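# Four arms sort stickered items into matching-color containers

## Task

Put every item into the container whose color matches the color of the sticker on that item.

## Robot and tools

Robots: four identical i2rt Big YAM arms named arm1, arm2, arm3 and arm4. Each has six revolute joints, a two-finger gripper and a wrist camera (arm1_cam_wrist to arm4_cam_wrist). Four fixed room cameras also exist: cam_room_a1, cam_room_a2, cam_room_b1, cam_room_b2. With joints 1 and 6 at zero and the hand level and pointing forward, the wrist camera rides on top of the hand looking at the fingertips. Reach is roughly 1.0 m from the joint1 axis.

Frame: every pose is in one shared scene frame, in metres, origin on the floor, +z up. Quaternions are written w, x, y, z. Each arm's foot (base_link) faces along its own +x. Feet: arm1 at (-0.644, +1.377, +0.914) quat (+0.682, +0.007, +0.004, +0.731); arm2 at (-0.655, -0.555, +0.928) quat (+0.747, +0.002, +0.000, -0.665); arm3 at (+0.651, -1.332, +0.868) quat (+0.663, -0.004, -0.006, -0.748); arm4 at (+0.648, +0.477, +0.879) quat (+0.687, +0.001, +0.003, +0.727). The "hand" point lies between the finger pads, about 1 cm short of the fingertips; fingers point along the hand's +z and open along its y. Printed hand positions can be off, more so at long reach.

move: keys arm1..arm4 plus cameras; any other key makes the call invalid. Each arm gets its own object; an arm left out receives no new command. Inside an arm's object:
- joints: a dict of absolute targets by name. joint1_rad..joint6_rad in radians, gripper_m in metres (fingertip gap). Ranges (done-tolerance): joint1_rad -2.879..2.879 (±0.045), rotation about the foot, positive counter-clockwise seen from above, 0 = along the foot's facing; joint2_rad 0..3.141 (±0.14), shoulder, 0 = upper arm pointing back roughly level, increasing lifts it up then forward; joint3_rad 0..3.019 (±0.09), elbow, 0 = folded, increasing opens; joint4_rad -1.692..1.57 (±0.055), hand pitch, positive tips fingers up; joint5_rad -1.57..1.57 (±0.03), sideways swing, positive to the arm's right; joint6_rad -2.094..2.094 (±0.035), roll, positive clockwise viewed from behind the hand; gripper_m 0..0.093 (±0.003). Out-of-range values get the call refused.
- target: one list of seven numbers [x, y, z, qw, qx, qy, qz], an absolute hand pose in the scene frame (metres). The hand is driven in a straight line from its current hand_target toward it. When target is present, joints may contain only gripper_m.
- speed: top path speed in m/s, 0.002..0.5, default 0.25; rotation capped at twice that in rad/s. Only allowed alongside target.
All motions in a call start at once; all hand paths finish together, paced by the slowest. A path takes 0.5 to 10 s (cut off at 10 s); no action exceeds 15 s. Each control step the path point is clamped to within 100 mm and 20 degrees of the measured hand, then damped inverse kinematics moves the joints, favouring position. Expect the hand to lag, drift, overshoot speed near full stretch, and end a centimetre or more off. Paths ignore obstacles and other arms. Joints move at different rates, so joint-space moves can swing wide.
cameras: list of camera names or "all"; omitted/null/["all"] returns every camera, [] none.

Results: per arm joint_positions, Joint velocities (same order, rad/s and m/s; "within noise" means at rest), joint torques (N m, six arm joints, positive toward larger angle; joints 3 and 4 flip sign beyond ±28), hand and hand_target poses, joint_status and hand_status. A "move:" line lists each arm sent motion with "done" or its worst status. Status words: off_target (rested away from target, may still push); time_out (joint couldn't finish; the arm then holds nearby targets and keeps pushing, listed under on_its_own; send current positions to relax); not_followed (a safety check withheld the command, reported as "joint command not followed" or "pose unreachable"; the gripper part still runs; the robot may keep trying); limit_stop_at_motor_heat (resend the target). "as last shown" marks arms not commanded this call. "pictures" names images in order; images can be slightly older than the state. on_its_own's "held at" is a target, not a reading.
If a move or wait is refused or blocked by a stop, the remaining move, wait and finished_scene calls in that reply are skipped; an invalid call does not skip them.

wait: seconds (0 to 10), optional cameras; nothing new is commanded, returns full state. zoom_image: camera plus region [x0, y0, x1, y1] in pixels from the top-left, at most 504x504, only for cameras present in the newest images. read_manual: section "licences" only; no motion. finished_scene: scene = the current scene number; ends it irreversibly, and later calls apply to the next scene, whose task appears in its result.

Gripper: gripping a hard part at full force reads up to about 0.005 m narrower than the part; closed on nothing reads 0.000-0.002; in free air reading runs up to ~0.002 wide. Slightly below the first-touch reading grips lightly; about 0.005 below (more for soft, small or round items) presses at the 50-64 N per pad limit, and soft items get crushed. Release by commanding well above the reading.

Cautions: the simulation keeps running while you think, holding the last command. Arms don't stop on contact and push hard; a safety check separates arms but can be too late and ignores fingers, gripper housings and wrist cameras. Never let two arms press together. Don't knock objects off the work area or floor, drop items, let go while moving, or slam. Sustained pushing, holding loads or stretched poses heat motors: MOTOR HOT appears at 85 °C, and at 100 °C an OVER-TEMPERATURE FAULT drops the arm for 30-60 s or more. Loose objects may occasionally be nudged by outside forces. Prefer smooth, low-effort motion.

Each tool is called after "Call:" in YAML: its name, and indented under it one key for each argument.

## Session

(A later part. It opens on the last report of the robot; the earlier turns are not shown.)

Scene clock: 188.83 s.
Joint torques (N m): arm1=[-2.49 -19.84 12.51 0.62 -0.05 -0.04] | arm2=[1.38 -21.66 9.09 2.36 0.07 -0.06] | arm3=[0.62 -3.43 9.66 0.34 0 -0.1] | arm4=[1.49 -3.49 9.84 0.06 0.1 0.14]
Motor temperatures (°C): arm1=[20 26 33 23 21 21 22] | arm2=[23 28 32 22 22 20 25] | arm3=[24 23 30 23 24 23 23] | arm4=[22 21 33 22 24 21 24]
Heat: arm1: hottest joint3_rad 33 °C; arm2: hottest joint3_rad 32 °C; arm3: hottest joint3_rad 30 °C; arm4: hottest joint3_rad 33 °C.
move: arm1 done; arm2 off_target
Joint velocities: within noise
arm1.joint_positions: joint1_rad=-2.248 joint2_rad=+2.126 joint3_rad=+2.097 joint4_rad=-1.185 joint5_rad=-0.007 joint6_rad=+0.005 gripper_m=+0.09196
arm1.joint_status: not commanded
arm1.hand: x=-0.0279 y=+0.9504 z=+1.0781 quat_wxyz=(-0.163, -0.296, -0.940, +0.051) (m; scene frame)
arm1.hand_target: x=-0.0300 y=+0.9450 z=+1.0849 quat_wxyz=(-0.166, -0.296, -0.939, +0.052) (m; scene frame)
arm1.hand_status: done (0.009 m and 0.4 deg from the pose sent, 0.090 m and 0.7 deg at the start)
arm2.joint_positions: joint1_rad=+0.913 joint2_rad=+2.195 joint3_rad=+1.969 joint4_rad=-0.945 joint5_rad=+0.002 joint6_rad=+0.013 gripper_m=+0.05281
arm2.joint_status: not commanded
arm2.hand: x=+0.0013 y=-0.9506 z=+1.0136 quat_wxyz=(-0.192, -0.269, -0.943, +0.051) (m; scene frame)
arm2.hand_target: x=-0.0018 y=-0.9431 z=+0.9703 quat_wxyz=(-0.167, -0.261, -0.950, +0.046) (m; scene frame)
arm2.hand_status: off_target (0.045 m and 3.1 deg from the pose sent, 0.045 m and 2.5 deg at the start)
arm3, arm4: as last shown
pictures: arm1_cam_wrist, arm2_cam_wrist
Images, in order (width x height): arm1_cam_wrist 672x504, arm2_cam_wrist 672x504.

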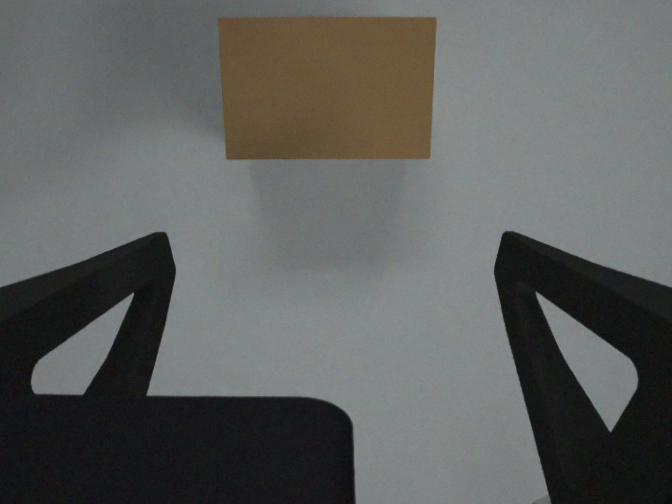

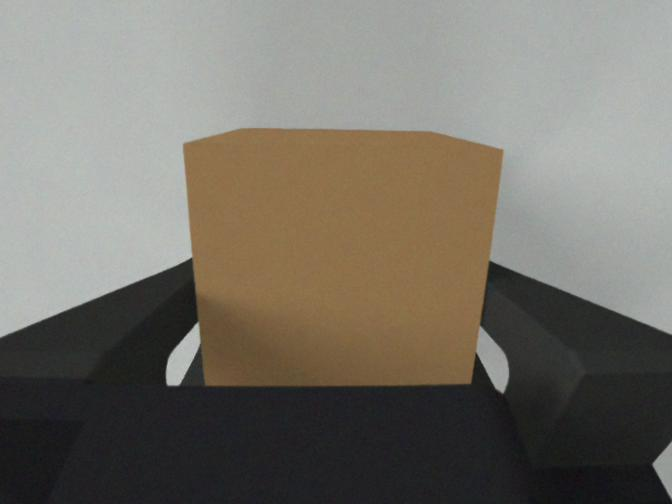

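Call:
move:
  arm1: {"target":[-0.36,1.177,1.11,0.1656,0.2961,0.9392,-0.0522],"speed":0.4}
  arm2: {"joints":{"gripper_m":0.085}}
  arm4: {"target":[0.285,0.730,1.12,-0.0519,0.9397,-0.2945,-0.1656],"speed":0.4}
  cameras: ["arm2_cam_wrist"]

Call:
move:
  arm2: {"target":[-0.03,-0.927,1.09,-0.1674,-0.2607,-0.9496,0.0460],"speed":0.25}
  arm4: {"target":[0.025,0.92,1.11,-0.0519,0.9397,-0.2945,-0.1656],"speed":0.4}
  cameras: ["arm4_cam_wrist","arm2_cam_wrist"]

Scene clock: 196.10 s.
Joint torques (N m): arm1=[-3.08 -3.49 11.58 0.85 -0.05 -0.03] | arm2=[1.03 -21.71 9.61 2.14 0.08 -0.05] | arm3=[0.67 -3.66 9.65 0.32 0 -0.11] | arm4=[1.32 -11.4 9.95 0.99 0.2 0.21]
Motor temperatures (°C): arm1=[20 26 34 23 21 21 22] | arm2=[23 28 31 22 22 20 24] | arm3=[24 23 30 23 24 23 23] | arm4=[22 21 34 22 24 21 24]
Heat: arm1: hottest joint3_rad 34 °C; arm2: hottest joint3_rad 31 °C; arm3: hottest joint3_rad 30 °C; arm4: hottest joint3_rad 34 °C.
move: arm1 done; arm2 done; arm4 off_target
Joint velocities: within noise
arm1.joint_positions: joint1_rad=-2.250 joint2_rad=+1.004 joint3_rad=+0.857 joint4_rad=-1.048 joint5_rad=-0.009 joint6_rad=-0.001 gripper_m=+0.09196
arm1.joint_status: not commanded
arm1.hand: x=-0.3584 y=+1.1804 z=+1.1108 quat_wxyz=(-0.171, -0.294, -0.939, +0.053) (m; scene frame)
arm1.hand_target: x=-0.3600 y=+1.1771 z=+1.1100 quat_wxyz=(-0.166, -0.296, -0.939, +0.052) (m; scene frame)
arm1.hand_status: done (0.004 m and 0.7 deg from the pose sent, 0.403 m and 0.4 deg at the start)
arm2.joint_positions: joint1_rad=+0.917 joint2_rad=+2.197 joint3_rad=+1.962 joint4_rad=-0.939 joint5_rad=+0.002 joint6_rad=+0.012 gripper_m=+0.08493
arm2.joint_status: all done
arm2.hand: x=+0.0018 y=-0.9477 z=+1.0101 quat_wxyz=(-0.191, -0.266, -0.944, +0.050) (m; scene frame)
arm2.hand_target: x=-0.0018 y=-0.9431 z=+0.9702 quat_wxyz=(-0.167, -0.261, -0.950, +0.046) (m; scene frame)
arm2.hand_status: not commanded
arm3: as last shown
arm4.joint_positions: joint1_rad=+0.905 joint2_rad=+1.284 joint3_rad=+1.156 joint4_rad=-1.130 joint5_rad=+0.004 joint6_rad=-0.010 gripper_m=+0.09402
arm4.joint_status: not commanded
arm4.hand: x=+0.2934 y=+0.7277 z=+1.1103 quat_wxyz=(-0.047, +0.943, -0.292, -0.150) (m; scene frame)
arm4.hand_target: x=+0.2852 y=+0.7299 z=+1.1201 quat_wxyz=(-0.052, +0.940, -0.294, -0.166) (m; scene frame)
arm4.hand_status: off_target (0.013 m and 2.0 deg from the pose sent, 0.233 m and 0.9 deg at the start)
pictures: arm2_cam_wrist
Images, in order (width x height): arm2_cam_wrist 672x504.

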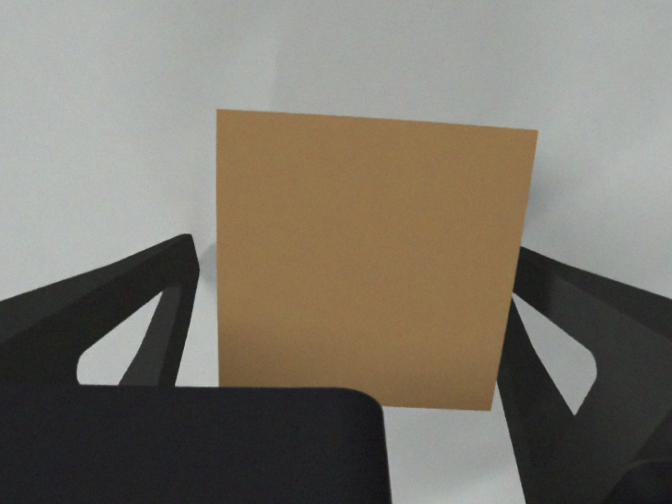

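Scene clock: 197.90 s.
Joint torques (N m): arm1=[-3.25 -2.43 11.71 0.73 -0.05 -0.06] | arm2=[1.03 -23.88 12.59 0.91 0.08 -0.03] | arm3=[0.67 -3.55 9.68 0.34 -0.01 -0.11] | arm4=[0.38 -24.88 12.59 0.1 0.05 0.04]
Motor temperatures (°C): arm1=[20 26 34 23 21 21 22] | arm2=[23 28 31 22 22 20 24] | arm3=[24 23 30 23 24 23 23] | arm4=[22 22 34 22 24 21 24]
Heat: arm1: hottest joint3_rad 34 °C; arm2: hottest joint3_rad 31 °C; arm3: hottest joint3_rad 30 °C; arm4: hottest joint3_rad 34 °C.
move: arm2 done; arm4 off_target
Joint velocities: within noise
arm1, arm3: as last shown
arm2.joint_positions: joint1_rad=+0.917 joint2_rad=+2.068 joint3_rad=+1.957 joint4_rad=-1.111 joint5_rad=+0.002 joint6_rad=+0.011 gripper_m=+0.08493
arm2.joint_status: not commanded
arm2.hand: x=-0.0322 y=-0.9278 z=+1.0854 quat_wxyz=(-0.168, -0.267, -0.948, +0.044) (m; scene frame)
arm2.hand_target: x=-0.0300 y=-0.9270 z=+1.0900 quat_wxyz=(-0.168, -0.261, -0.950, +0.046) (m; scene frame)
arm2.hand_status: done (0.005 m and 0.8 deg from the pose sent, 0.089 m and 2.9 deg at the start)
arm4.joint_positions: joint1_rad=+0.905 joint2_rad=+2.195 joint3_rad=+2.346 joint4_rad=-1.392 joint5_rad=+0.004 joint6_rad=-0.010 gripper_m=+0.09402
arm4.joint_status: not commanded
arm4.hand: x=+0.0300 y=+0.9116 z=+1.1032 quat_wxyz=(-0.049, +0.942, -0.292, -0.158) (m; scene frame)
arm4.hand_target: x=+0.0256 y=+0.9197 z=+1.1100 quat_wxyz=(-0.052, +0.940, -0.294, -0.166) (m; scene frame)
arm4.hand_status: off_target (0.012 m and 1.0 deg from the pose sent, 0.330 m and 2.0 deg at the start)
pictures: arm2_cam_wrist, arm4_cam_wrist
Images, in order (width x height): arm2_cam_wrist 672x504, arm4_cam_wrist 672x504.

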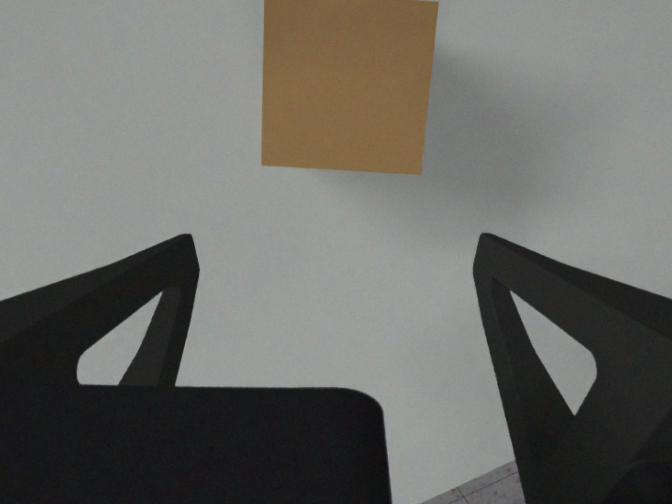

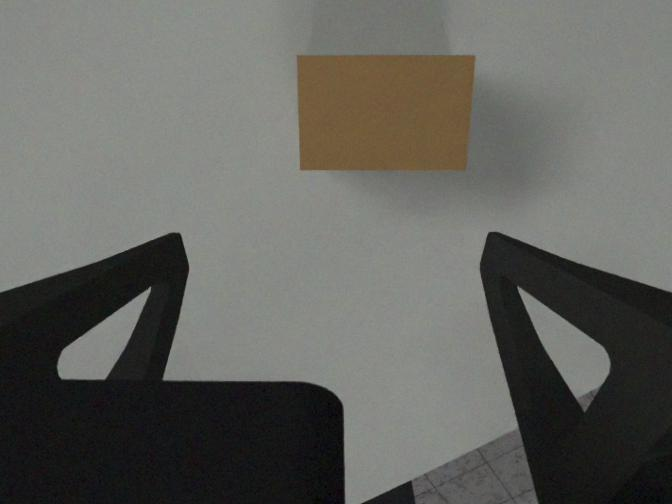

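Call:
move:
  arm2: {"target":[-0.36,-0.73,1.11,-0.1674,-0.2607,-0.9496,0.0460],"speed":0.4}
  arm3: {"target":[0.285,-1.114,1.12,-0.0461,0.9494,-0.2616,-0.1674],"speed":0.4}
  arm4: {"target":[0.0075,0.957,1.10,-0.0519,0.9397,-0.2945,-0.1656],"speed":0.3}
  cameras: ["arm4_cam_wrist"]

Call:
move:
  arm3: {"target":[0.02,-0.957,1.11,-0.0461,0.9494,-0.2616,-0.1674],"speed":0.4}
  arm4: {"target":[0.0075,0.957,1.055,-0.0519,0.9397,-0.2945,-0.1656],"speed":0.2}
  cameras: ["arm3_cam_wrist","arm4_cam_wrist"]

Scene clock: 211.93 s.
Joint torques (N m): arm1=[-2.73 -2.49 11.63 0.79 -0.01 -0.09] | arm2=[1.49 -6.07 10.43 1.03 0.16 0.02] | arm3=[1.61 -10.87 9.48 1.16 0.12 0] | arm4=[0.79 -25.58 12.3 0.01 -0.05 -0.12]
Motor temperatures (°C): arm1=[20 26 35 23 21 21 22] | arm2=[23 28 31 22 22 20 24] | arm3=[24 23 30 23 24 23 23] | arm4=[22 24 38 22 24 21 24]
Heat: arm1: hottest joint3_rad 35 °C; arm2: hottest joint3_rad 31 °C; arm3: hottest joint3_rad 30 °C; arm4: hottest joint3_rad 38 °C.
move: arm2 off_target; arm3 done; arm4 off_target
Joint velocities: within noise
arm1: as last shown
arm2.joint_positions: joint1_rad=+0.917 joint2_rad=+1.017 joint3_rad=+0.835 joint4_rad=-1.007 joint5_rad=+0.002 joint6_rad=+0.011 gripper_m=+0.08493
arm2.joint_status: not commanded
arm2.hand: x=-0.3571 y=-0.7345 z=+1.1194 quat_wxyz=(-0.184, -0.266, -0.945, +0.049) (m; scene frame)
arm2.hand_target: x=-0.3601 y=-0.7301 z=+1.1102 quat_wxyz=(-0.167, -0.261, -0.950, +0.046) (m; scene frame)
arm2.hand_status: off_target (0.011 m and 2.0 deg from the pose sent, 0.384 m and 0.7 deg at the start)
arm3.joint_positions: joint1_rad=-1.977 joint2_rad=+1.228 joint3_rad=+1.161 joint4_rad=-1.165 joint5_rad=+0.013 joint6_rad=+0.005 gripper_m=+0.09402
arm3.joint_status: not commanded
arm3.hand: x=+0.2879 y=-1.1142 z=+1.1167 quat_wxyz=(+0.043, -0.951, +0.261, +0.159) (m; scene frame)
arm3.hand_target: x=+0.2850 y=-1.1141 z=+1.1200 quat_wxyz=(+0.046, -0.949, +0.262, +0.167) (m; scene frame)
arm3.hand_status: done (0.004 m and 1.1 deg from the pose sent, 0.212 m and 1.2 deg at the start)
arm4.joint_positions: joint1_rad=+0.877 joint2_rad=+2.402 joint3_rad=+2.727 joint4_rad=-1.547 joint5_rad=-0.003 joint6_rad=-0.021 gripper_m=+0.09402
arm4.joint_status: not commanded
arm4.hand: x=+0.0112 y=+0.9499 z=+1.1069 quat_wxyz=(-0.052, +0.938, -0.299, -0.166) (m; scene frame)
arm4.hand_target: x=+0.0081 y=+0.9566 z=+1.0999 quat_wxyz=(-0.053, +0.939, -0.295, -0.168) (m; scene frame)
arm4.hand_status: off_target (0.011 m and 0.5 deg from the pose sent, 0.051 m and 1.1 deg at the start)
pictures: arm4_cam_wrist
Images, in order (width x height): arm4_cam_wrist 672x504.

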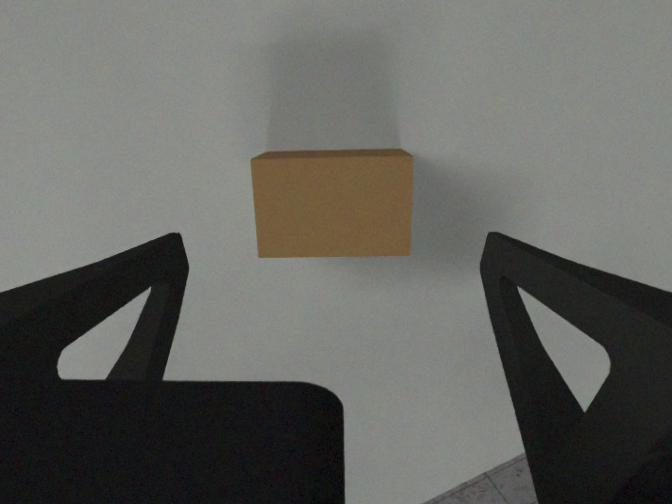

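Scene clock: 213.67 s.
Joint torques (N m): arm1=[-2.2 -2.49 11.54 0.64 -0.06 -0.08] | arm2=[1.32 -5.95 10.44 0.99 0.15 0.02] | arm3=[1.26 -24.12 13.97 0.27 0.06 -0.07] | arm4=[0.44 -30.74 8.98 0.95 -0.05 -0.11]
Motor temperatures (°C): arm1=[20 26 35 23 21 21 22] | arm2=[23 28 31 22 22 20 24] | arm3=[24 23 30 23 24 23 23] | arm4=[22 24 38 22 24 21 24]
Heat: arm1: hottest joint3_rad 35 °C; arm2: hottest joint3_rad 31 °C; arm3: hottest joint3_rad 30 °C; arm4: hottest joint3_rad 38 °C.
move: arm3 off_target; arm4 off_target
Joint velocities: within noise
arm1, arm2: as last shown
arm2.hand_target: x=-0.3601 y=-0.7300 z=+1.1102 quat_wxyz=(-0.167, -0.261, -0.950, +0.046) (m; scene frame)
arm3.joint_positions: joint1_rad=-1.977 joint2_rad=+2.075 joint3_rad=+2.159 joint4_rad=-1.338 joint5_rad=+0.013 joint6_rad=+0.005 gripper_m=+0.09402
arm3.joint_status: not commanded
arm3.hand: x=+0.0283 y=-0.9636 z=+1.0895 quat_wxyz=(+0.041, -0.953, +0.262, +0.148) (m; scene frame)
arm3.hand_target: x=+0.0209 y=-0.9576 z=+1.1099 quat_wxyz=(+0.046, -0.949, +0.262, +0.168) (m; scene frame)
arm3.hand_status: off_target (0.023 m and 2.3 deg from the pose sent, 0.311 m and 1.0 deg at the start)
arm4.joint_positions: joint1_rad=+0.877 joint2_rad=+2.384 joint3_rad=+2.510 joint4_rad=-1.390 joint5_rad=-0.003 joint6_rad=-0.021 gripper_m=+0.09402
arm4.joint_status: not commanded
arm4.hand: x=+0.0080 y=+0.9519 z=+1.0356 quat_wxyz=(-0.046, +0.942, -0.300, -0.147) (m; scene frame)
arm4.hand_target: x=+0.0077 y=+0.9568 z=+1.0551 quat_wxyz=(-0.052, +0.940, -0.295, -0.165) (m; scene frame)
arm4.hand_status: off_target (0.020 m and 2.3 deg from the pose sent, 0.052 m and 0.5 deg at the start)
pictures: arm3_cam_wrist, arm4_cam_wrist
Images, in order (width x height): arm3_cam_wrist 672x504, arm4_cam_wrist 672x504.

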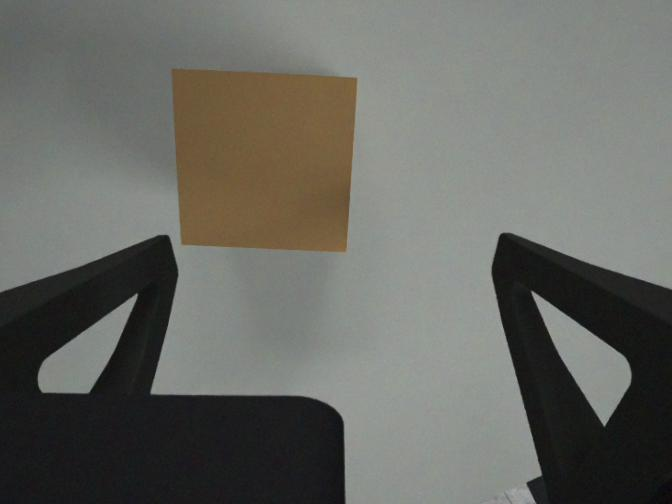

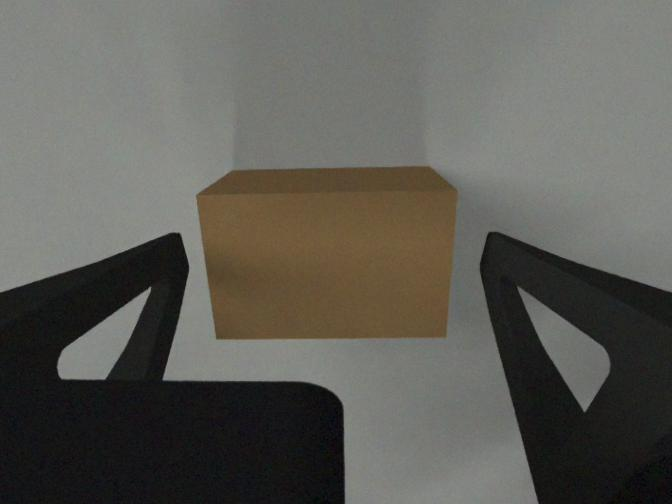

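Call:
move:
  arm3: {"target":[-0.005,-0.970,1.07,-0.0461,0.9494,-0.2616,-0.1674],"speed":0.25}
  arm4: {"target":[0.0065,0.957,1.025,-0.0519,0.9397,-0.2945,-0.1656],"speed":0.15}
  cameras: ["arm3_cam_wrist","arm4_cam_wrist"]

Scene clock: 221.70 s.
Joint torques (N m): arm1=[-3.08 -2.61 11.69 0.68 -0.04 -0.05] | arm2=[1.44 -5.95 10.4 0.99 0.15 0.02] | arm3=[2.08 -23.88 11.84 1.1 0.12 0.03] | arm4=[0.67 -30.1 8.83 1.02 0 -0.04]
Motor temperatures (°C): arm1=[20 25 35 23 21 21 22] | arm2=[23 27 31 22 22 20 24] | arm3=[24 24 31 23 24 23 23] | arm4=[22 26 37 22 24 21 24]
Heat: arm1: hottest joint3_rad 35 °C; arm2: hottest joint3_rad 31 °C; arm3: hottest joint3_rad 31 °C; arm4: hottest joint3_rad 37 °C.
move: arm3 off_target; arm4 off_target
Joint velocities: within noise
arm1, arm2: as last shown
arm3.joint_positions: joint1_rad=-1.954 joint2_rad=+2.115 joint3_rad=+2.159 joint4_rad=-1.285 joint5_rad=+0.023 joint6_rad=+0.029 gripper_m=+0.09402
arm3.joint_status: not commanded
arm3.hand: x=+0.0074 y=-0.9689 z=+1.0656 quat_wxyz=(+0.043, -0.951, +0.263, +0.155) (m; scene frame)
arm3.hand_target: x=-0.0046 y=-0.9702 z=+1.0700 quat_wxyz=(+0.046, -0.949, +0.262, +0.168) (m; scene frame)
arm3.hand_status: off_target (0.013 m and 1.5 deg from the pose sent, 0.039 m and 2.3 deg at the start)
arm4.joint_positions: joint1_rad=+0.877 joint2_rad=+2.366 joint3_rad=+2.413 joint4_rad=-1.302 joint5_rad=-0.003 joint6_rad=-0.024 gripper_m=+0.09402
arm4.joint_status: not commanded
arm4.hand: x=+0.0075 y=+0.9527 z=+1.0118 quat_wxyz=(-0.047, +0.941, -0.299, -0.151) (m; scene frame)
arm4.hand_target: x=+0.0066 y=+0.9568 z=+1.0252 quat_wxyz=(-0.052, +0.940, -0.295, -0.165) (m; scene frame)
arm4.hand_status: off_target (0.014 m and 1.8 deg from the pose sent, 0.012 m and 2.3 deg at the start)
pictures: arm3_cam_wrist, arm4_cam_wrist
Images, in order (width x height): arm3_cam_wrist 672x504, arm4_cam_wrist 672x504.

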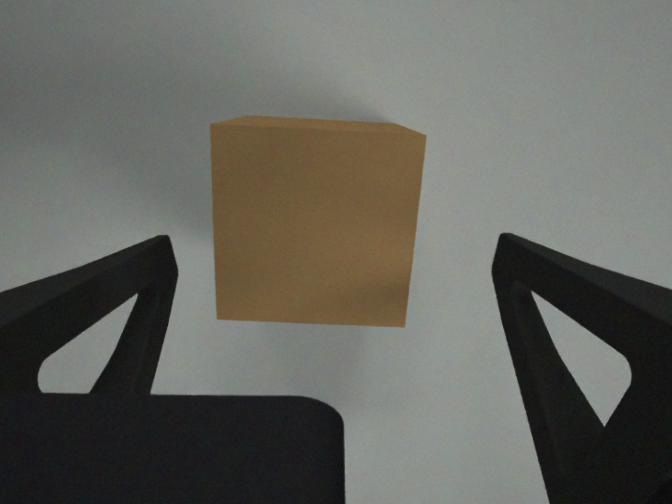

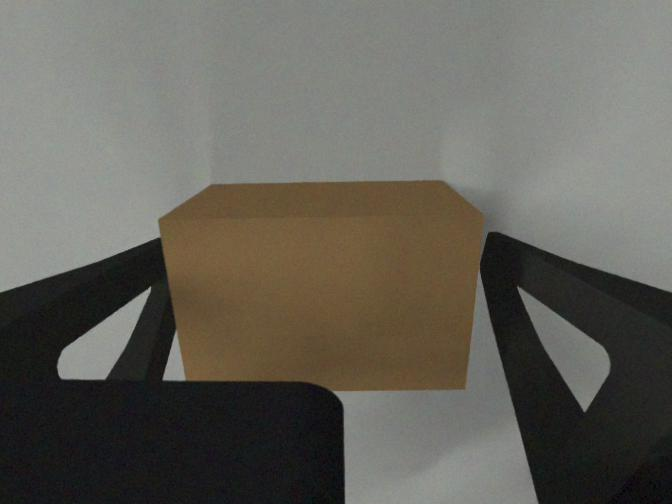

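Call:
move:
  arm3: {"target":[-0.008,-0.9755,1.03,-0.0461,0.9494,-0.2616,-0.1674],"speed":0.2}
  arm4: {"target":[0.0135,0.952,1.017,-0.0519,0.9397,-0.2945,-0.1656],"speed":0.15}
  cameras: ["arm3_cam_wrist","arm4_cam_wrist"]

Scene clock: 229.47 s.
Joint torques (N m): arm1=[-2.49 -2.84 11.81 0.8 -0.03 -0.01] | arm2=[1.55 -6.01 10.43 0.99 0.15 0.02] | arm3=[2.43 -24.35 9.25 1.25 0.14 0.03] | arm4=[0.5 -29.68 8.16 0.81 -0.03 -0.07]
Motor temperatures (°C): arm1=[20 25 35 23 21 21 22] | arm2=[23 27 31 22 22 20 24] | arm3=[24 24 31 23 24 23 23] | arm4=[22 26 37 22 24 21 24]
Heat: arm1: hottest joint3_rad 35 °C; arm2: hottest joint3_rad 31 °C; arm3: hottest joint3_rad 31 °C; arm4: hottest joint3_rad 37 °C.
move: arm3 off_target; arm4 done
Joint velocities: within noise
arm1, arm2: as last shown
arm3.joint_positions: joint1_rad=-1.951 joint2_rad=+2.118 joint3_rad=+2.088 joint4_rad=-1.183 joint5_rad=+0.026 joint6_rad=+0.037 gripper_m=+0.09402
arm3.joint_status: not commanded
arm3.hand: x=-0.0001 y=-0.9675 z=+1.0382 quat_wxyz=(+0.047, -0.949, +0.265, +0.167) (m; scene frame)
arm3.hand_target: x=-0.0077 y=-0.9755 z=+1.0302 quat_wxyz=(+0.046, -0.949, +0.262, +0.167) (m; scene frame)
arm3.hand_status: off_target (0.014 m and 0.4 deg from the pose sent, 0.039 m and 1.5 deg at the start)
arm4.joint_positions: joint1_rad=+0.877 joint2_rad=+2.323 joint3_rad=+2.327 joint4_rad=-1.243 joint5_rad=-0.003 joint6_rad=-0.026 gripper_m=+0.09402
arm4.joint_status: not commanded
arm4.hand: x=+0.0121 y=+0.9493 z=+1.0101 quat_wxyz=(-0.050, +0.940, -0.297, -0.158) (m; scene frame)
arm4.hand_target: x=+0.0135 y=+0.9519 z=+1.0171 quat_wxyz=(-0.052, +0.940, -0.294, -0.165) (m; scene frame)
arm4.hand_status: done (0.008 m and 0.9 deg from the pose sent, 0.008 m and 1.8 deg at the start)
pictures: arm3_cam_wrist, arm4_cam_wrist
Images, in order (width x height): arm3_cam_wrist 672x504, arm4_cam_wrist 672x504.

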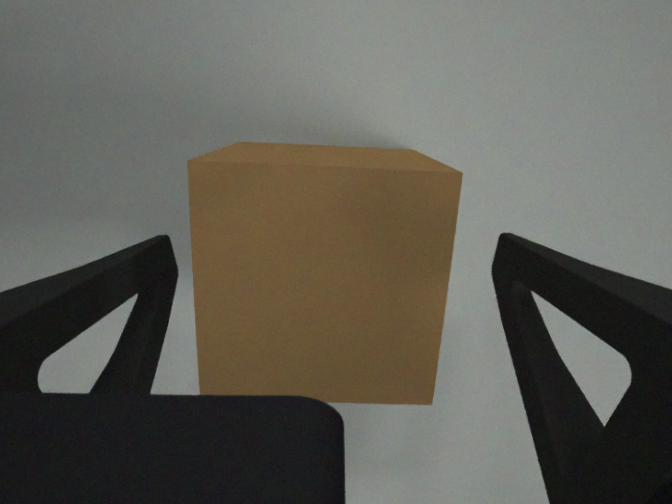

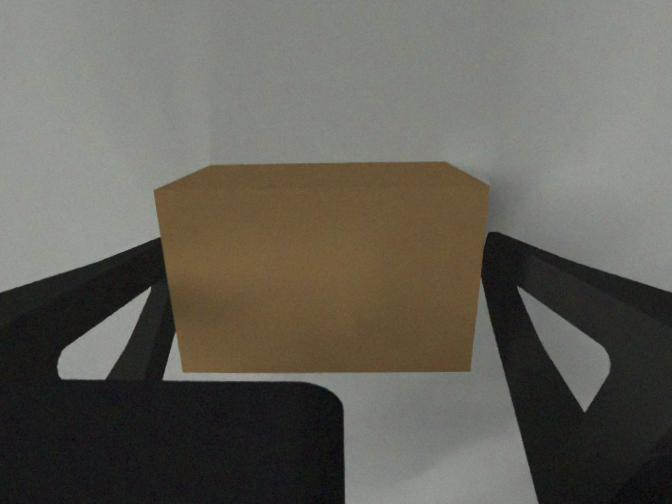

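Call:
move:
  arm3: {"target":[-0.005,-0.980,1.010,-0.0461,0.9494,-0.2616,-0.1674],"speed":0.15}
  arm4: {"joints":{"gripper_m":0.059}}
  cameras: ["arm3_cam_wrist","arm4_cam_wrist"]

Scene clock: 235.00 s.
Joint torques (N m): arm1=[-2.32 -2.55 11.81 0.68 -0.07 -0.04] | arm2=[1.44 -5.95 10.43 1.02 0.15 0.02] | arm3=[2.73 -24.82 8.01 1.24 0.12 0.01] | arm4=[0.85 -29.39 8.4 0.83 -0.02 -0.07]
Motor temperatures (°C): arm1=[20 25 35 23 21 21 22] | arm2=[23 27 31 22 22 20 23] | arm3=[24 24 31 23 24 23 23] | arm4=[22 28 36 22 24 21 24]
Heat: arm1: hottest joint3_rad 35 °C; arm2: hottest joint3_rad 31 °C; arm3: hottest joint3_rad 31 °C; arm4: hottest joint3_rad 36 °C.
move: arm3 off_target; arm4 off_target
Joint velocities: within noise
arm1, arm2: as last shown
arm3.joint_positions: joint1_rad=-1.949 joint2_rad=+2.114 joint3_rad=+2.033 joint4_rad=-1.125 joint5_rad=+0.028 joint6_rad=+0.041 gripper_m=+0.09400
arm3.joint_status: not commanded
arm3.hand: x=+0.0000 y=-0.9687 z=+1.0204 quat_wxyz=(+0.048, -0.947, +0.266, +0.171) (m; scene frame)
arm3.hand_target: x=-0.0048 y=-0.9801 z=+1.0101 quat_wxyz=(+0.046, -0.949, +0.262, +0.167) (m; scene frame)
arm3.hand_status: off_target (0.016 m and 0.7 deg from the pose sent, 0.031 m and 0.4 deg at the start)
arm4.joint_positions: joint1_rad=+0.875 joint2_rad=+2.322 joint3_rad=+2.326 joint4_rad=-1.243 joint5_rad=-0.004 joint6_rad=-0.026 gripper_m=+0.06911
arm4.joint_status: gripper_m off_target (ended at +0.06914, target +0.05900)
arm4.hand: x=+0.0128 y=+0.9499 z=+1.0101 quat_wxyz=(-0.050, +0.940, -0.298, -0.158) (m; scene frame)
arm4.hand_target: x=+0.0134 y=+0.9520 z=+1.0170 quat_wxyz=(-0.052, +0.940, -0.295, -0.165) (m; scene frame)
arm4.hand_status: not commanded
pictures: arm3_cam_wrist, arm4_cam_wrist
Images, in order (width x height): arm3_cam_wrist 672x504, arm4_cam_wrist 672x504.

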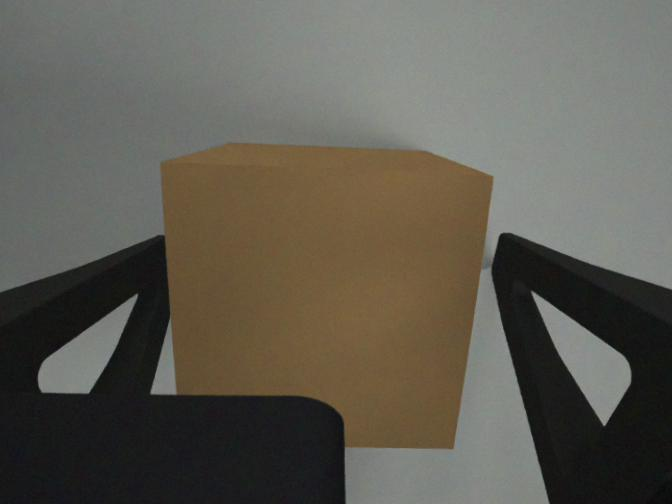

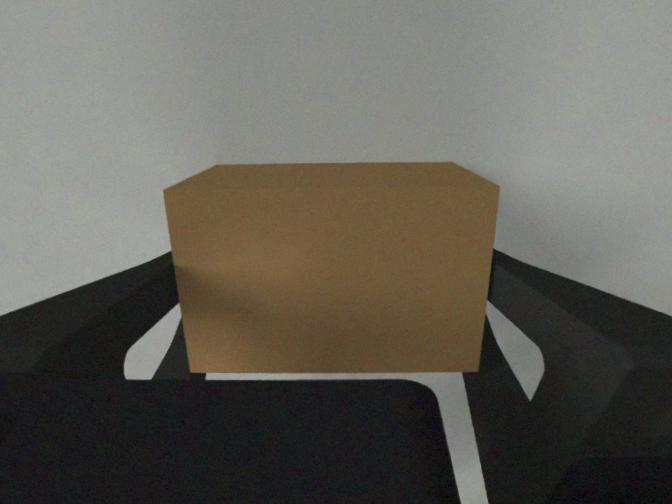

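Call:
move:
  arm3: {"target":[0.005,-0.985,1.004,-0.0461,0.9494,-0.2616,-0.1674],"speed":0.15}
  arm4: {"target":[0.028,0.935,1.095,-0.0519,0.9397,-0.2945,-0.1656],"speed":0.25}
  cameras: ["arm3_cam_wrist","arm4_cam_wrist"]

Scene clock: 241.77 s.
Joint torques (N m): arm1=[-2.32 -2.55 11.66 0.65 -0.06 0] | arm2=[1.49 -5.95 10.41 1.02 0.15 0.02] | arm3=[2.61 -24.23 7.41 0.59 0.11 -0.09] | arm4=[0.91 -27.93 12.34 0.16 0.04 0.04]
Motor temperatures (°C): arm1=[20 25 35 23 21 21 22] | arm2=[23 27 31 22 22 20 23] | arm3=[24 24 31 23 24 23 23] | arm4=[22 29 36 22 24 21 25]
Heat: arm1: hottest joint3_rad 35 °C; arm2: hottest joint3_rad 31 °C; arm3: hottest joint3_rad 31 °C; arm4: hottest joint3_rad 36 °C.
move: arm3 off_target; arm4 off_target
Joint velocities: within noise
arm1, arm2: as last shown
arm3.joint_positions: joint1_rad=-1.949 joint2_rad=+2.082 joint3_rad=+1.971 joint4_rad=-1.070 joint5_rad=+0.028 joint6_rad=+0.051 gripper_m=+0.09400
arm3.joint_status: not commanded
arm3.hand: x=+0.0042 y=-0.9710 z=+1.0198 quat_wxyz=(+0.050, -0.944, +0.270, +0.183) (m; scene frame)
arm3.hand_target: x=+0.0051 y=-0.9848 z=+1.0044 quat_wxyz=(+0.046, -0.949, +0.262, +0.168) (m; scene frame)
arm3.hand_status: off_target (0.021 m and 2.2 deg from the pose sent, 0.024 m and 0.7 deg at the start)
arm4.joint_positions: joint1_rad=+0.875 joint2_rad=+2.241 joint3_rad=+2.339 joint4_rad=-1.366 joint5_rad=-0.004 joint6_rad=-0.026 gripper_m=+0.06911
arm4.joint_status: not commanded
arm4.hand: x=+0.0356 y=+0.9333 z=+1.0682 quat_wxyz=(-0.045, +0.942, -0.298, -0.145) (m; scene frame)
arm4.hand_target: x=+0.0289 y=+0.9343 z=+1.0950 quat_wxyz=(-0.052, +0.940, -0.295, -0.166) (m; scene frame)
arm4.hand_status: off_target (0.028 m and 2.6 deg from the pose sent, 0.088 m and 1.0 deg at the start)
pictures: arm3_cam_wrist, arm4_cam_wrist
Images, in order (width x height): arm3_cam_wrist 672x504, arm4_cam_wrist 672x504.

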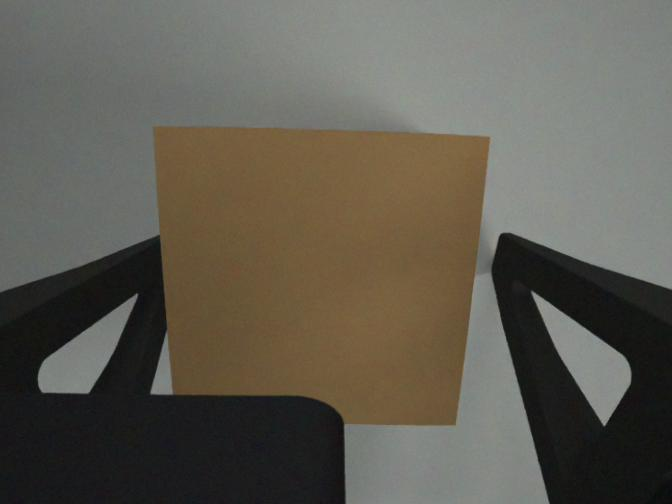

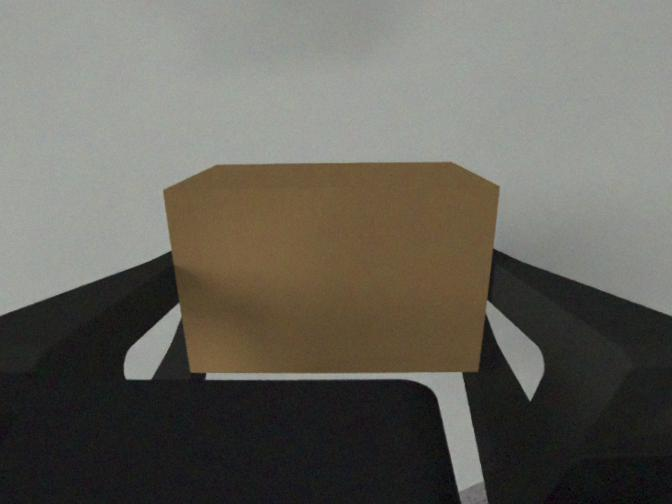

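Call:
move:
  arm3: {"joints":{"gripper_m":0.0445}}
  arm4: {"target":[0.285,0.730,1.15,-0.0519,0.9397,-0.2945,-0.1656],"speed":0.35}
  cameras: ["arm3_cam_wrist"]

Call:
move:
  arm3: {"target":[0.015,-0.972,1.10,-0.0461,0.9494,-0.2616,-0.1674],"speed":0.25}
  arm4: {"joints":{"joint1_rad":0.904,"joint2_rad":0.836,"joint3_rad":1.266,"joint4_rad":-1.651,"joint5_rad":0,"joint6_rad":0}}
  cameras: ["arm3_cam_wrist"]

Scene clock: 249.93 s.
Joint torques (N m): arm1=[-2.67 -2.37 11.69 0.44 -0.07 -0.04] | arm2=[1.44 -6.12 10.41 1.02 0.15 0.02] | arm3=[1.9 -24.23 7.54 0.54 0.13 -0.1] | arm4=[1.79 -10.58 9.44 0.27 0.21 0.16]
Motor temperatures (°C): arm1=[20 25 36 23 21 21 22] | arm2=[23 26 31 22 22 20 23] | arm3=[24 24 30 23 24 23 23] | arm4=[22 28 37 22 24 21 25]
Heat: arm1: hottest joint3_rad 36 °C; arm2: hottest joint3_rad 31 °C; arm3: hottest joint3_rad 30 °C; arm4: hottest joint3_rad 37 °C.
move: arm3 off_target; arm4 done
Joint velocities: within noise
arm1.joint_positions: joint1_rad=-2.250 joint2_rad=+1.004 joint3_rad=+0.857 joint4_rad=-1.048 joint5_rad=-0.009 joint6_rad=-0.001 gripper_m=+0.09196
arm1.joint_status: not commanded
arm1.hand: x=-0.3584 y=+1.1804 z=+1.1108 quat_wxyz=(-0.171, -0.294, -0.939, +0.053) (m; scene frame)
arm1.hand_target: x=-0.3600 y=+1.1771 z=+1.1100 quat_wxyz=(-0.166, -0.296, -0.939, +0.052) (m; scene frame)
arm1.hand_status: not commanded
arm2: as last shown
arm3.joint_positions: joint1_rad=-1.937 joint2_rad=+2.081 joint3_rad=+1.970 joint4_rad=-1.070 joint5_rad=+0.028 joint6_rad=+0.052 gripper_m=+0.05296
arm3.joint_status: gripper_m off_target (ended at +0.05299, target +0.04450)
arm3.hand: x=+0.0001 y=-0.9792 z=+1.0197 quat_wxyz=(+0.049, -0.945, +0.265, +0.184) (m; scene frame)
arm3.hand_target: x=+0.0051 y=-0.9848 z=+1.0043 quat_wxyz=(+0.046, -0.949, +0.262, +0.167) (m; scene frame)
arm3.hand_status: not commanded
arm4.joint_positions: joint1_rad=+0.906 joint2_rad=+1.271 joint3_rad=+1.242 joint4_rad=-1.187 joint5_rad=+0.004 joint6_rad=-0.009 gripper_m=+0.06911
arm4.joint_status: not commanded
arm4.hand: x=+0.2869 y=+0.7318 z=+1.1511 quat_wxyz=(-0.053, +0.940, -0.291, -0.170) (m; scene frame)
arm4.hand_target: x=+0.2850 y=+0.7300 z=+1.1500 quat_wxyz=(-0.052, +0.940, -0.295, -0.166) (m; scene frame)
arm4.hand_status: done (0.003 m and 0.6 deg from the pose sent, 0.332 m and 2.6 deg at the start)
pictures: arm3_cam_wrist
Images, in order (width x height): arm3_cam_wrist 672x504.

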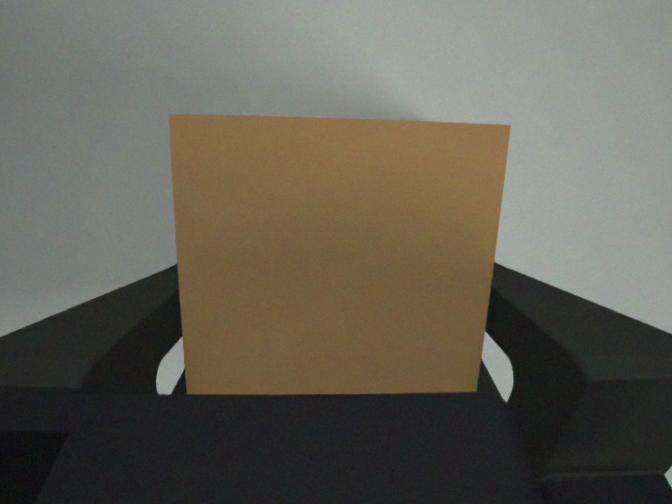

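Scene clock: 251.30 s.
Joint torques (N m): arm1=[-3.02 -2.37 11.47 0.64 -0.1 0] | arm2=[1.49 -6.07 10.45 1.02 0.14 0.01] | arm3=[0.32 -25.41 13.72 0.32 -0.06 -0.11] | arm4=[0.85 -2.32 9.89 0.2 -0.03 0.11]
Motor temperatures (°C): arm1=[20 25 36 23 21 21 22] | arm2=[23 26 31 22 22 20 23] | arm3=[24 25 30 23 24 23 23] | arm4=[22 28 37 22 24 21 25]
Heat: arm1: hottest joint3_rad 36 °C; arm2: hottest joint3_rad 31 °C; arm3: hottest joint3_rad 30 °C; arm4: hottest joint3_rad 37 °C.
move: arm3 off_target; arm4 done
Joint velocities: within noise
arm1, arm2: as last shown
arm3.joint_positions: joint1_rad=-1.941 joint2_rad=+2.072 joint3_rad=+2.108 joint4_rad=-1.303 joint5_rad=+0.025 joint6_rad=+0.034 gripper_m=+0.05296
arm3.joint_status: not commanded
arm3.hand: x=+0.0190 y=-0.9859 z=+1.0710 quat_wxyz=(+0.040, -0.954, +0.259, +0.142) (m; scene frame)
arm3.hand_target: x=+0.0163 y=-0.9727 z=+1.1000 quat_wxyz=(+0.047, -0.949, +0.262, +0.168) (m; scene frame)
arm3.hand_status: off_target (0.032 m and 3.0 deg from the pose sent, 0.082 m and 2.0 deg at the start)
arm4.joint_positions: joint1_rad=+0.906 joint2_rad=+0.835 joint3_rad=+1.243 joint4_rad=-1.642 joint5_rad=+0.003 joint6_rad=-0.009 gripper_m=+0.06911
arm4.joint_status: all done
arm4.hand: x=+0.4451 y=+0.6222 z=+1.2559 quat_wxyz=(-0.050, +0.942, -0.291, -0.161) (m; scene frame)
arm4.hand_target: x=+0.4452 y=+0.6222 z=+1.2649 quat_wxyz=(-0.050, +0.939, -0.296, -0.168) (m; scene frame)
arm4.hand_status: not commanded
pictures: arm3_cam_wrist
Images, in order (width x height): arm3_cam_wrist 672x504.

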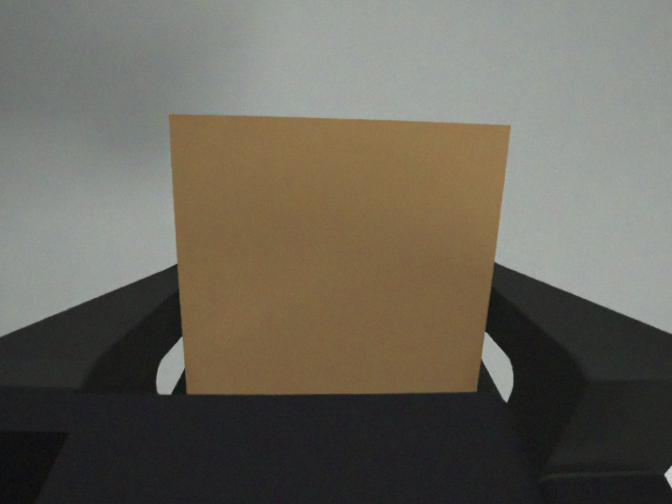

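Call:
move:
  arm3: {"target":[0.285,-1.114,1.15,-0.0461,0.9494,-0.2616,-0.1674],"speed":0.35}
  arm4: {"joints":{"joint1_rad":-1.123}}
  cameras: ["arm4_cam_wrist"]

Call:
move:
  arm3: {"joints":{"joint1_rad":-1.987,"joint2_rad":0.836,"joint3_rad":1.266,"joint4_rad":-1.651,"joint5_rad":0,"joint6_rad":0}}
  cameras: []

Call:
move:
  arm3: {"joints":{"joint1_rad":1.049}}
  cameras: ["arm3_cam_wrist"]

Scene clock: 260.70 s.
Joint torques (N m): arm1=[-2.78 -2.2 11.82 0.75 -0.09 -0.01] | arm2=[1.32 -6.07 10.43 1.02 0.15 0.02] | arm3=[0.32 -9.52 9.2 0.65 -0.07 -0.12] | arm4=[0.26 -2.61 10.06 0.17 0.07 0.13]
Motor temperatures (°C): arm1=[20 25 36 23 21 21 22] | arm2=[23 26 31 22 22 20 23] | arm3=[24 25 31 23 24 23 24] | arm4=[22 27 36 22 24 21 26]
Heat: arm1: hottest joint3_rad 36 °C; arm2: hottest joint3_rad 31 °C; arm3: hottest joint3_rad 31 °C; arm4: hottest joint3_rad 36 °C.
move: arm3 done; arm4 done
Joint velocities: within noise
arm1: as last shown
arm2.joint_positions: joint1_rad=+0.917 joint2_rad=+1.017 joint3_rad=+0.835 joint4_rad=-1.007 joint5_rad=+0.002 joint6_rad=+0.011 gripper_m=+0.08493
arm2.joint_status: not commanded
arm2.hand: x=-0.3571 y=-0.7345 z=+1.1194 quat_wxyz=(-0.184, -0.266, -0.945, +0.049) (m; scene frame)
arm2.hand_target: x=-0.3601 y=-0.7300 z=+1.1102 quat_wxyz=(-0.167, -0.261, -0.950, +0.046) (m; scene frame)
arm2.hand_status: not commanded
arm3.joint_positions: joint1_rad=-1.956 joint2_rad=+1.213 joint3_rad=+1.241 joint4_rad=-1.229 joint5_rad=+0.018 joint6_rad=+0.019 gripper_m=+0.05296
arm3.joint_status: not commanded
arm3.hand: x=+0.2819 y=-1.1190 z=+1.1548 quat_wxyz=(+0.047, -0.949, +0.258, +0.174) (m; scene frame)
arm3.hand_target: x=+0.2850 y=-1.1142 z=+1.1501 quat_wxyz=(+0.046, -0.949, +0.262, +0.167) (m; scene frame)
arm3.hand_status: done (0.008 m and 0.9 deg from the pose sent, 0.306 m and 3.0 deg at the start)
arm4.joint_positions: joint1_rad=-1.120 joint2_rad=+0.835 joint3_rad=+1.243 joint4_rad=-1.642 joint5_rad=+0.001 joint6_rad=-0.009 gripper_m=+0.06917
arm4.joint_status: all done
arm4.hand: x=+0.8684 y=+0.5995 z=+1.2540 quat_wxyz=(-0.160, +0.252, -0.954, -0.040) (m; scene frame)
arm4.hand_target: x=+0.8686 y=+0.5990 z=+1.2629 quat_wxyz=(-0.166, +0.246, -0.954, -0.042) (m; scene frame)
arm4.hand_status: not commanded
pictures: arm4_cam_wrist
Images, in order (width x height): arm4_cam_wrist 672x504.

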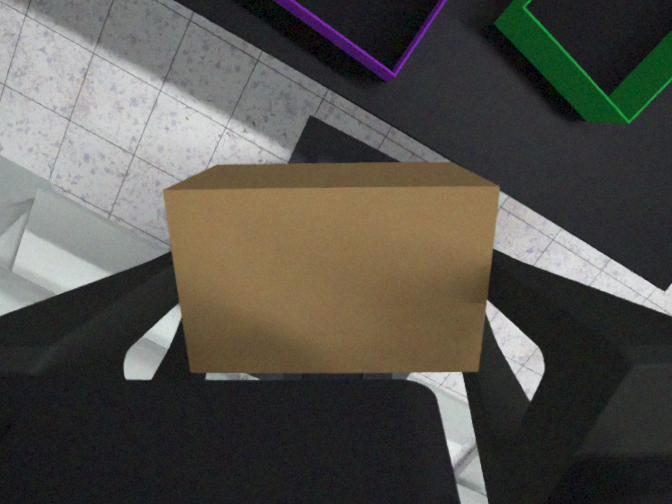

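Scene clock: 262.03 s.
Joint torques (N m): arm1=[-3.14 -2.32 11.54 0.7 -0.06 -0.03] | arm2=[1.55 -6.12 10.43 0.99 0.15 0.01] | arm3=[0.44 -3.14 10.84 0.47 -0.07 -0.13] | arm4=[0.67 -2.49 10 0.27 0.08 0.12]
Motor temperatures (°C): arm1=[20 25 36 23 21 21 22] | arm2=[23 26 31 22 22 20 23] | arm3=[24 25 31 23 24 23 24] | arm4=[22 27 36 22 24 21 26]
Heat: arm1: hottest joint3_rad 36 °C; arm2: hottest joint3_rad 31 °C; arm3: hottest joint3_rad 31 °C; arm4: hottest joint3_rad 36 °C.
move: arm3 done
Joint velocities: within noise
arm1, arm2, arm4: as last shown
arm3.joint_positions: joint1_rad=-1.975 joint2_rad=+0.839 joint3_rad=+1.241 joint4_rad=-1.647 joint5_rad=+0.002 joint6_rad=+0.007 gripper_m=+0.05296
arm3.joint_status: all done
arm3.hand: x=+0.4350 y=-1.2006 z=+1.2398 quat_wxyz=(+0.036, -0.952, +0.261, +0.154) (m; scene frame)
arm3.hand_target: x=+0.4362 y=-1.1982 z=+1.2508 quat_wxyz=(+0.040, -0.950, +0.262, +0.165) (m; scene frame)
arm3.hand_status: not commanded
pictures: none
No camera images: "cameras" was empty.

Scene clock: 264.53 s.
Joint torques (N m): arm1=[-3.02 -2.26 11.79 0.64 -0.01 -0.06] | arm2=[1.38 -5.95 10.43 1.02 0.15 0.02] | arm3=[1.96 -3.02 10.91 0.5 0.08 -0.1] | arm4=[0.56 -2.73 9.95 0.17 0.07 0.16]
Motor temperatures (°C): arm1=[20 25 36 23 21 21 22] | arm2=[23 26 31 22 22 20 23] | arm3=[24 25 31 23 24 23 24] | arm4=[22 26 36 22 24 21 26]
Heat: arm1: hottest joint3_rad 36 °C; arm2: hottest joint3_rad 31 °C; arm3: hottest joint3_rad 31 °C; arm4: hottest joint3_rad 36 °C.
move: arm3 done
Joint velocities: within noise
arm1, arm2, arm4: as last shown
arm3.joint_positions: joint1_rad=+1.039 joint2_rad=+0.839 joint3_rad=+1.241 joint4_rad=-1.647 joint5_rad=-0.001 joint6_rad=+0.006 gripper_m=+0.05311
arm3.joint_status: all done
arm3.hand: x=+0.8486 y=-1.4782 z=+1.2441 quat_wxyz=(-0.157, -0.318, -0.933, +0.057) (m; scene frame)
arm3.hand_target: x=+0.8501 y=-1.4764 z=+1.2551 quat_wxyz=(-0.168, -0.310, -0.934, +0.061) (m; scene frame)
arm3.hand_status: not commanded
pictures: arm3_cam_wrist
Images, in order (width x height): arm3_cam_wrist 672x504.

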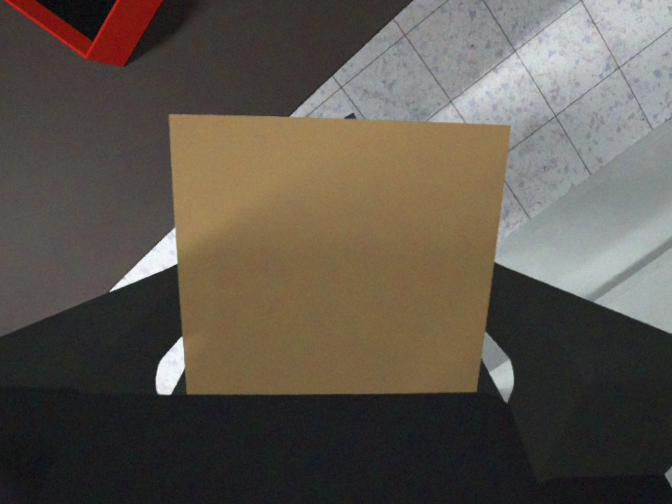

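Call:
move:
  arm3: {"target":[1.08,-1.653,1.05,-0.1647,-0.3108,-0.9345,0.0548],"speed":0.4}
  arm4: {"target":[1.02,0.682,1.05,-0.1681,0.2457,-0.9537,-0.0433],"speed":0.4}
  cameras: ["arm3_cam_wrist","arm4_cam_wrist"]

Scene clock: 276.23 s.
Joint torques (N m): arm1=[-3.02 -2.49 11.74 0.59 -0.09 -0.1] | arm2=[1.44 -5.83 10.41 0.98 0.15 0.02] | arm3=[1.32 -17.03 13.31 1.05 -0.06 -0.12] | arm4=[0.56 -10.99 9.01 1.06 0 0.12]
Motor temperatures (°C): arm1=[20 24 36 23 21 21 22] | arm2=[23 26 31 22 22 20 23] | arm3=[24 25 31 23 24 23 24] | arm4=[22 26 36 22 24 21 26]
Heat: arm1: hottest joint3_rad 36 °C; arm2: hottest joint3_rad 31 °C; arm3: hottest joint3_rad 31 °C; arm4: hottest joint3_rad 36 °C.
move: arm3 off_target; arm4 done
Joint velocities: within noise
arm1, arm2: as last shown
arm3.joint_positions: joint1_rad=+1.039 joint2_rad=+1.576 joint3_rad=+1.239 joint4_rad=-0.978 joint5_rad=-0.009 joint6_rad=+0.004 gripper_m=+0.05311
arm3.joint_status: not commanded
arm3.hand: x=+1.0602 y=-1.6411 z=+1.0171 quat_wxyz=(-0.125, -0.318, -0.939, +0.043) (m; scene frame)
arm3.hand_target: x=+1.0784 y=-1.6518 z=+1.0505 quat_wxyz=(-0.165, -0.311, -0.935, +0.055) (m; scene frame)
arm3.hand_status: off_target (0.040 m and 4.8 deg from the pose sent, 0.349 m and 1.3 deg at the start)
arm4.joint_positions: joint1_rad=-1.120 joint2_rad=+1.270 joint3_rad=+0.969 joint4_rad=-0.946 joint5_rad=+0.001 joint6_rad=-0.009 gripper_m=+0.06917
arm4.joint_status: not commanded
arm4.hand: x=+1.0137 y=+0.6801 z=+1.0427 quat_wxyz=(-0.154, +0.252, -0.955, -0.038) (m; scene frame)
arm4.hand_target: x=+1.0198 y=+0.6819 z=+1.0500 quat_wxyz=(-0.168, +0.246, -0.954, -0.043) (m; scene frame)
arm4.hand_status: done (0.010 m and 1.9 deg from the pose sent, 0.267 m and 1.2 deg at the start)
pictures: arm3_cam_wrist, arm4_cam_wrist
Images, in order (width x height): arm3_cam_wrist 672x504, arm4_cam_wrist 672x504.

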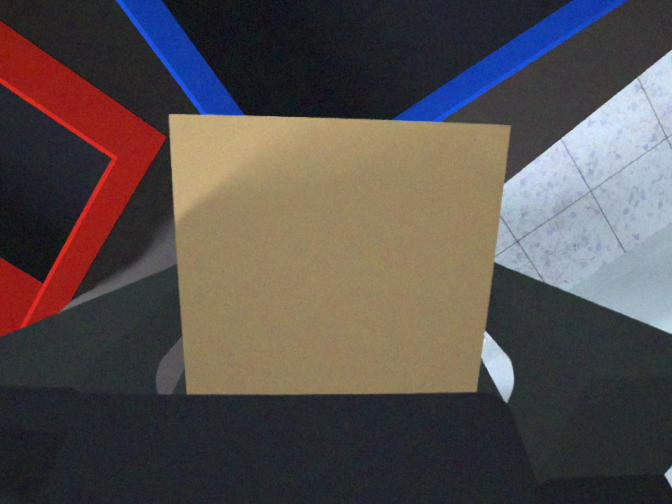

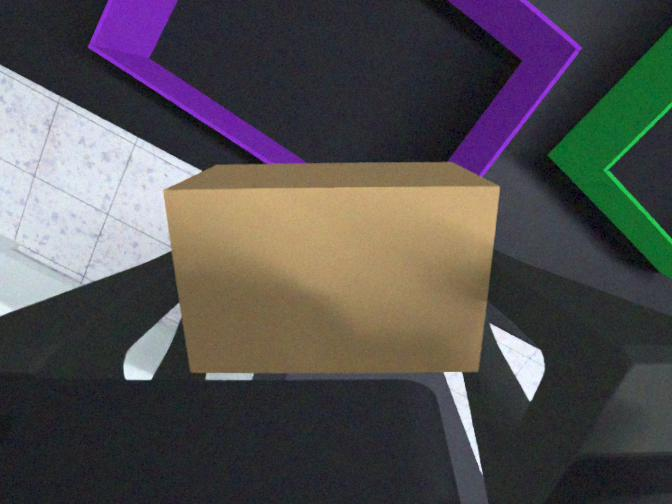

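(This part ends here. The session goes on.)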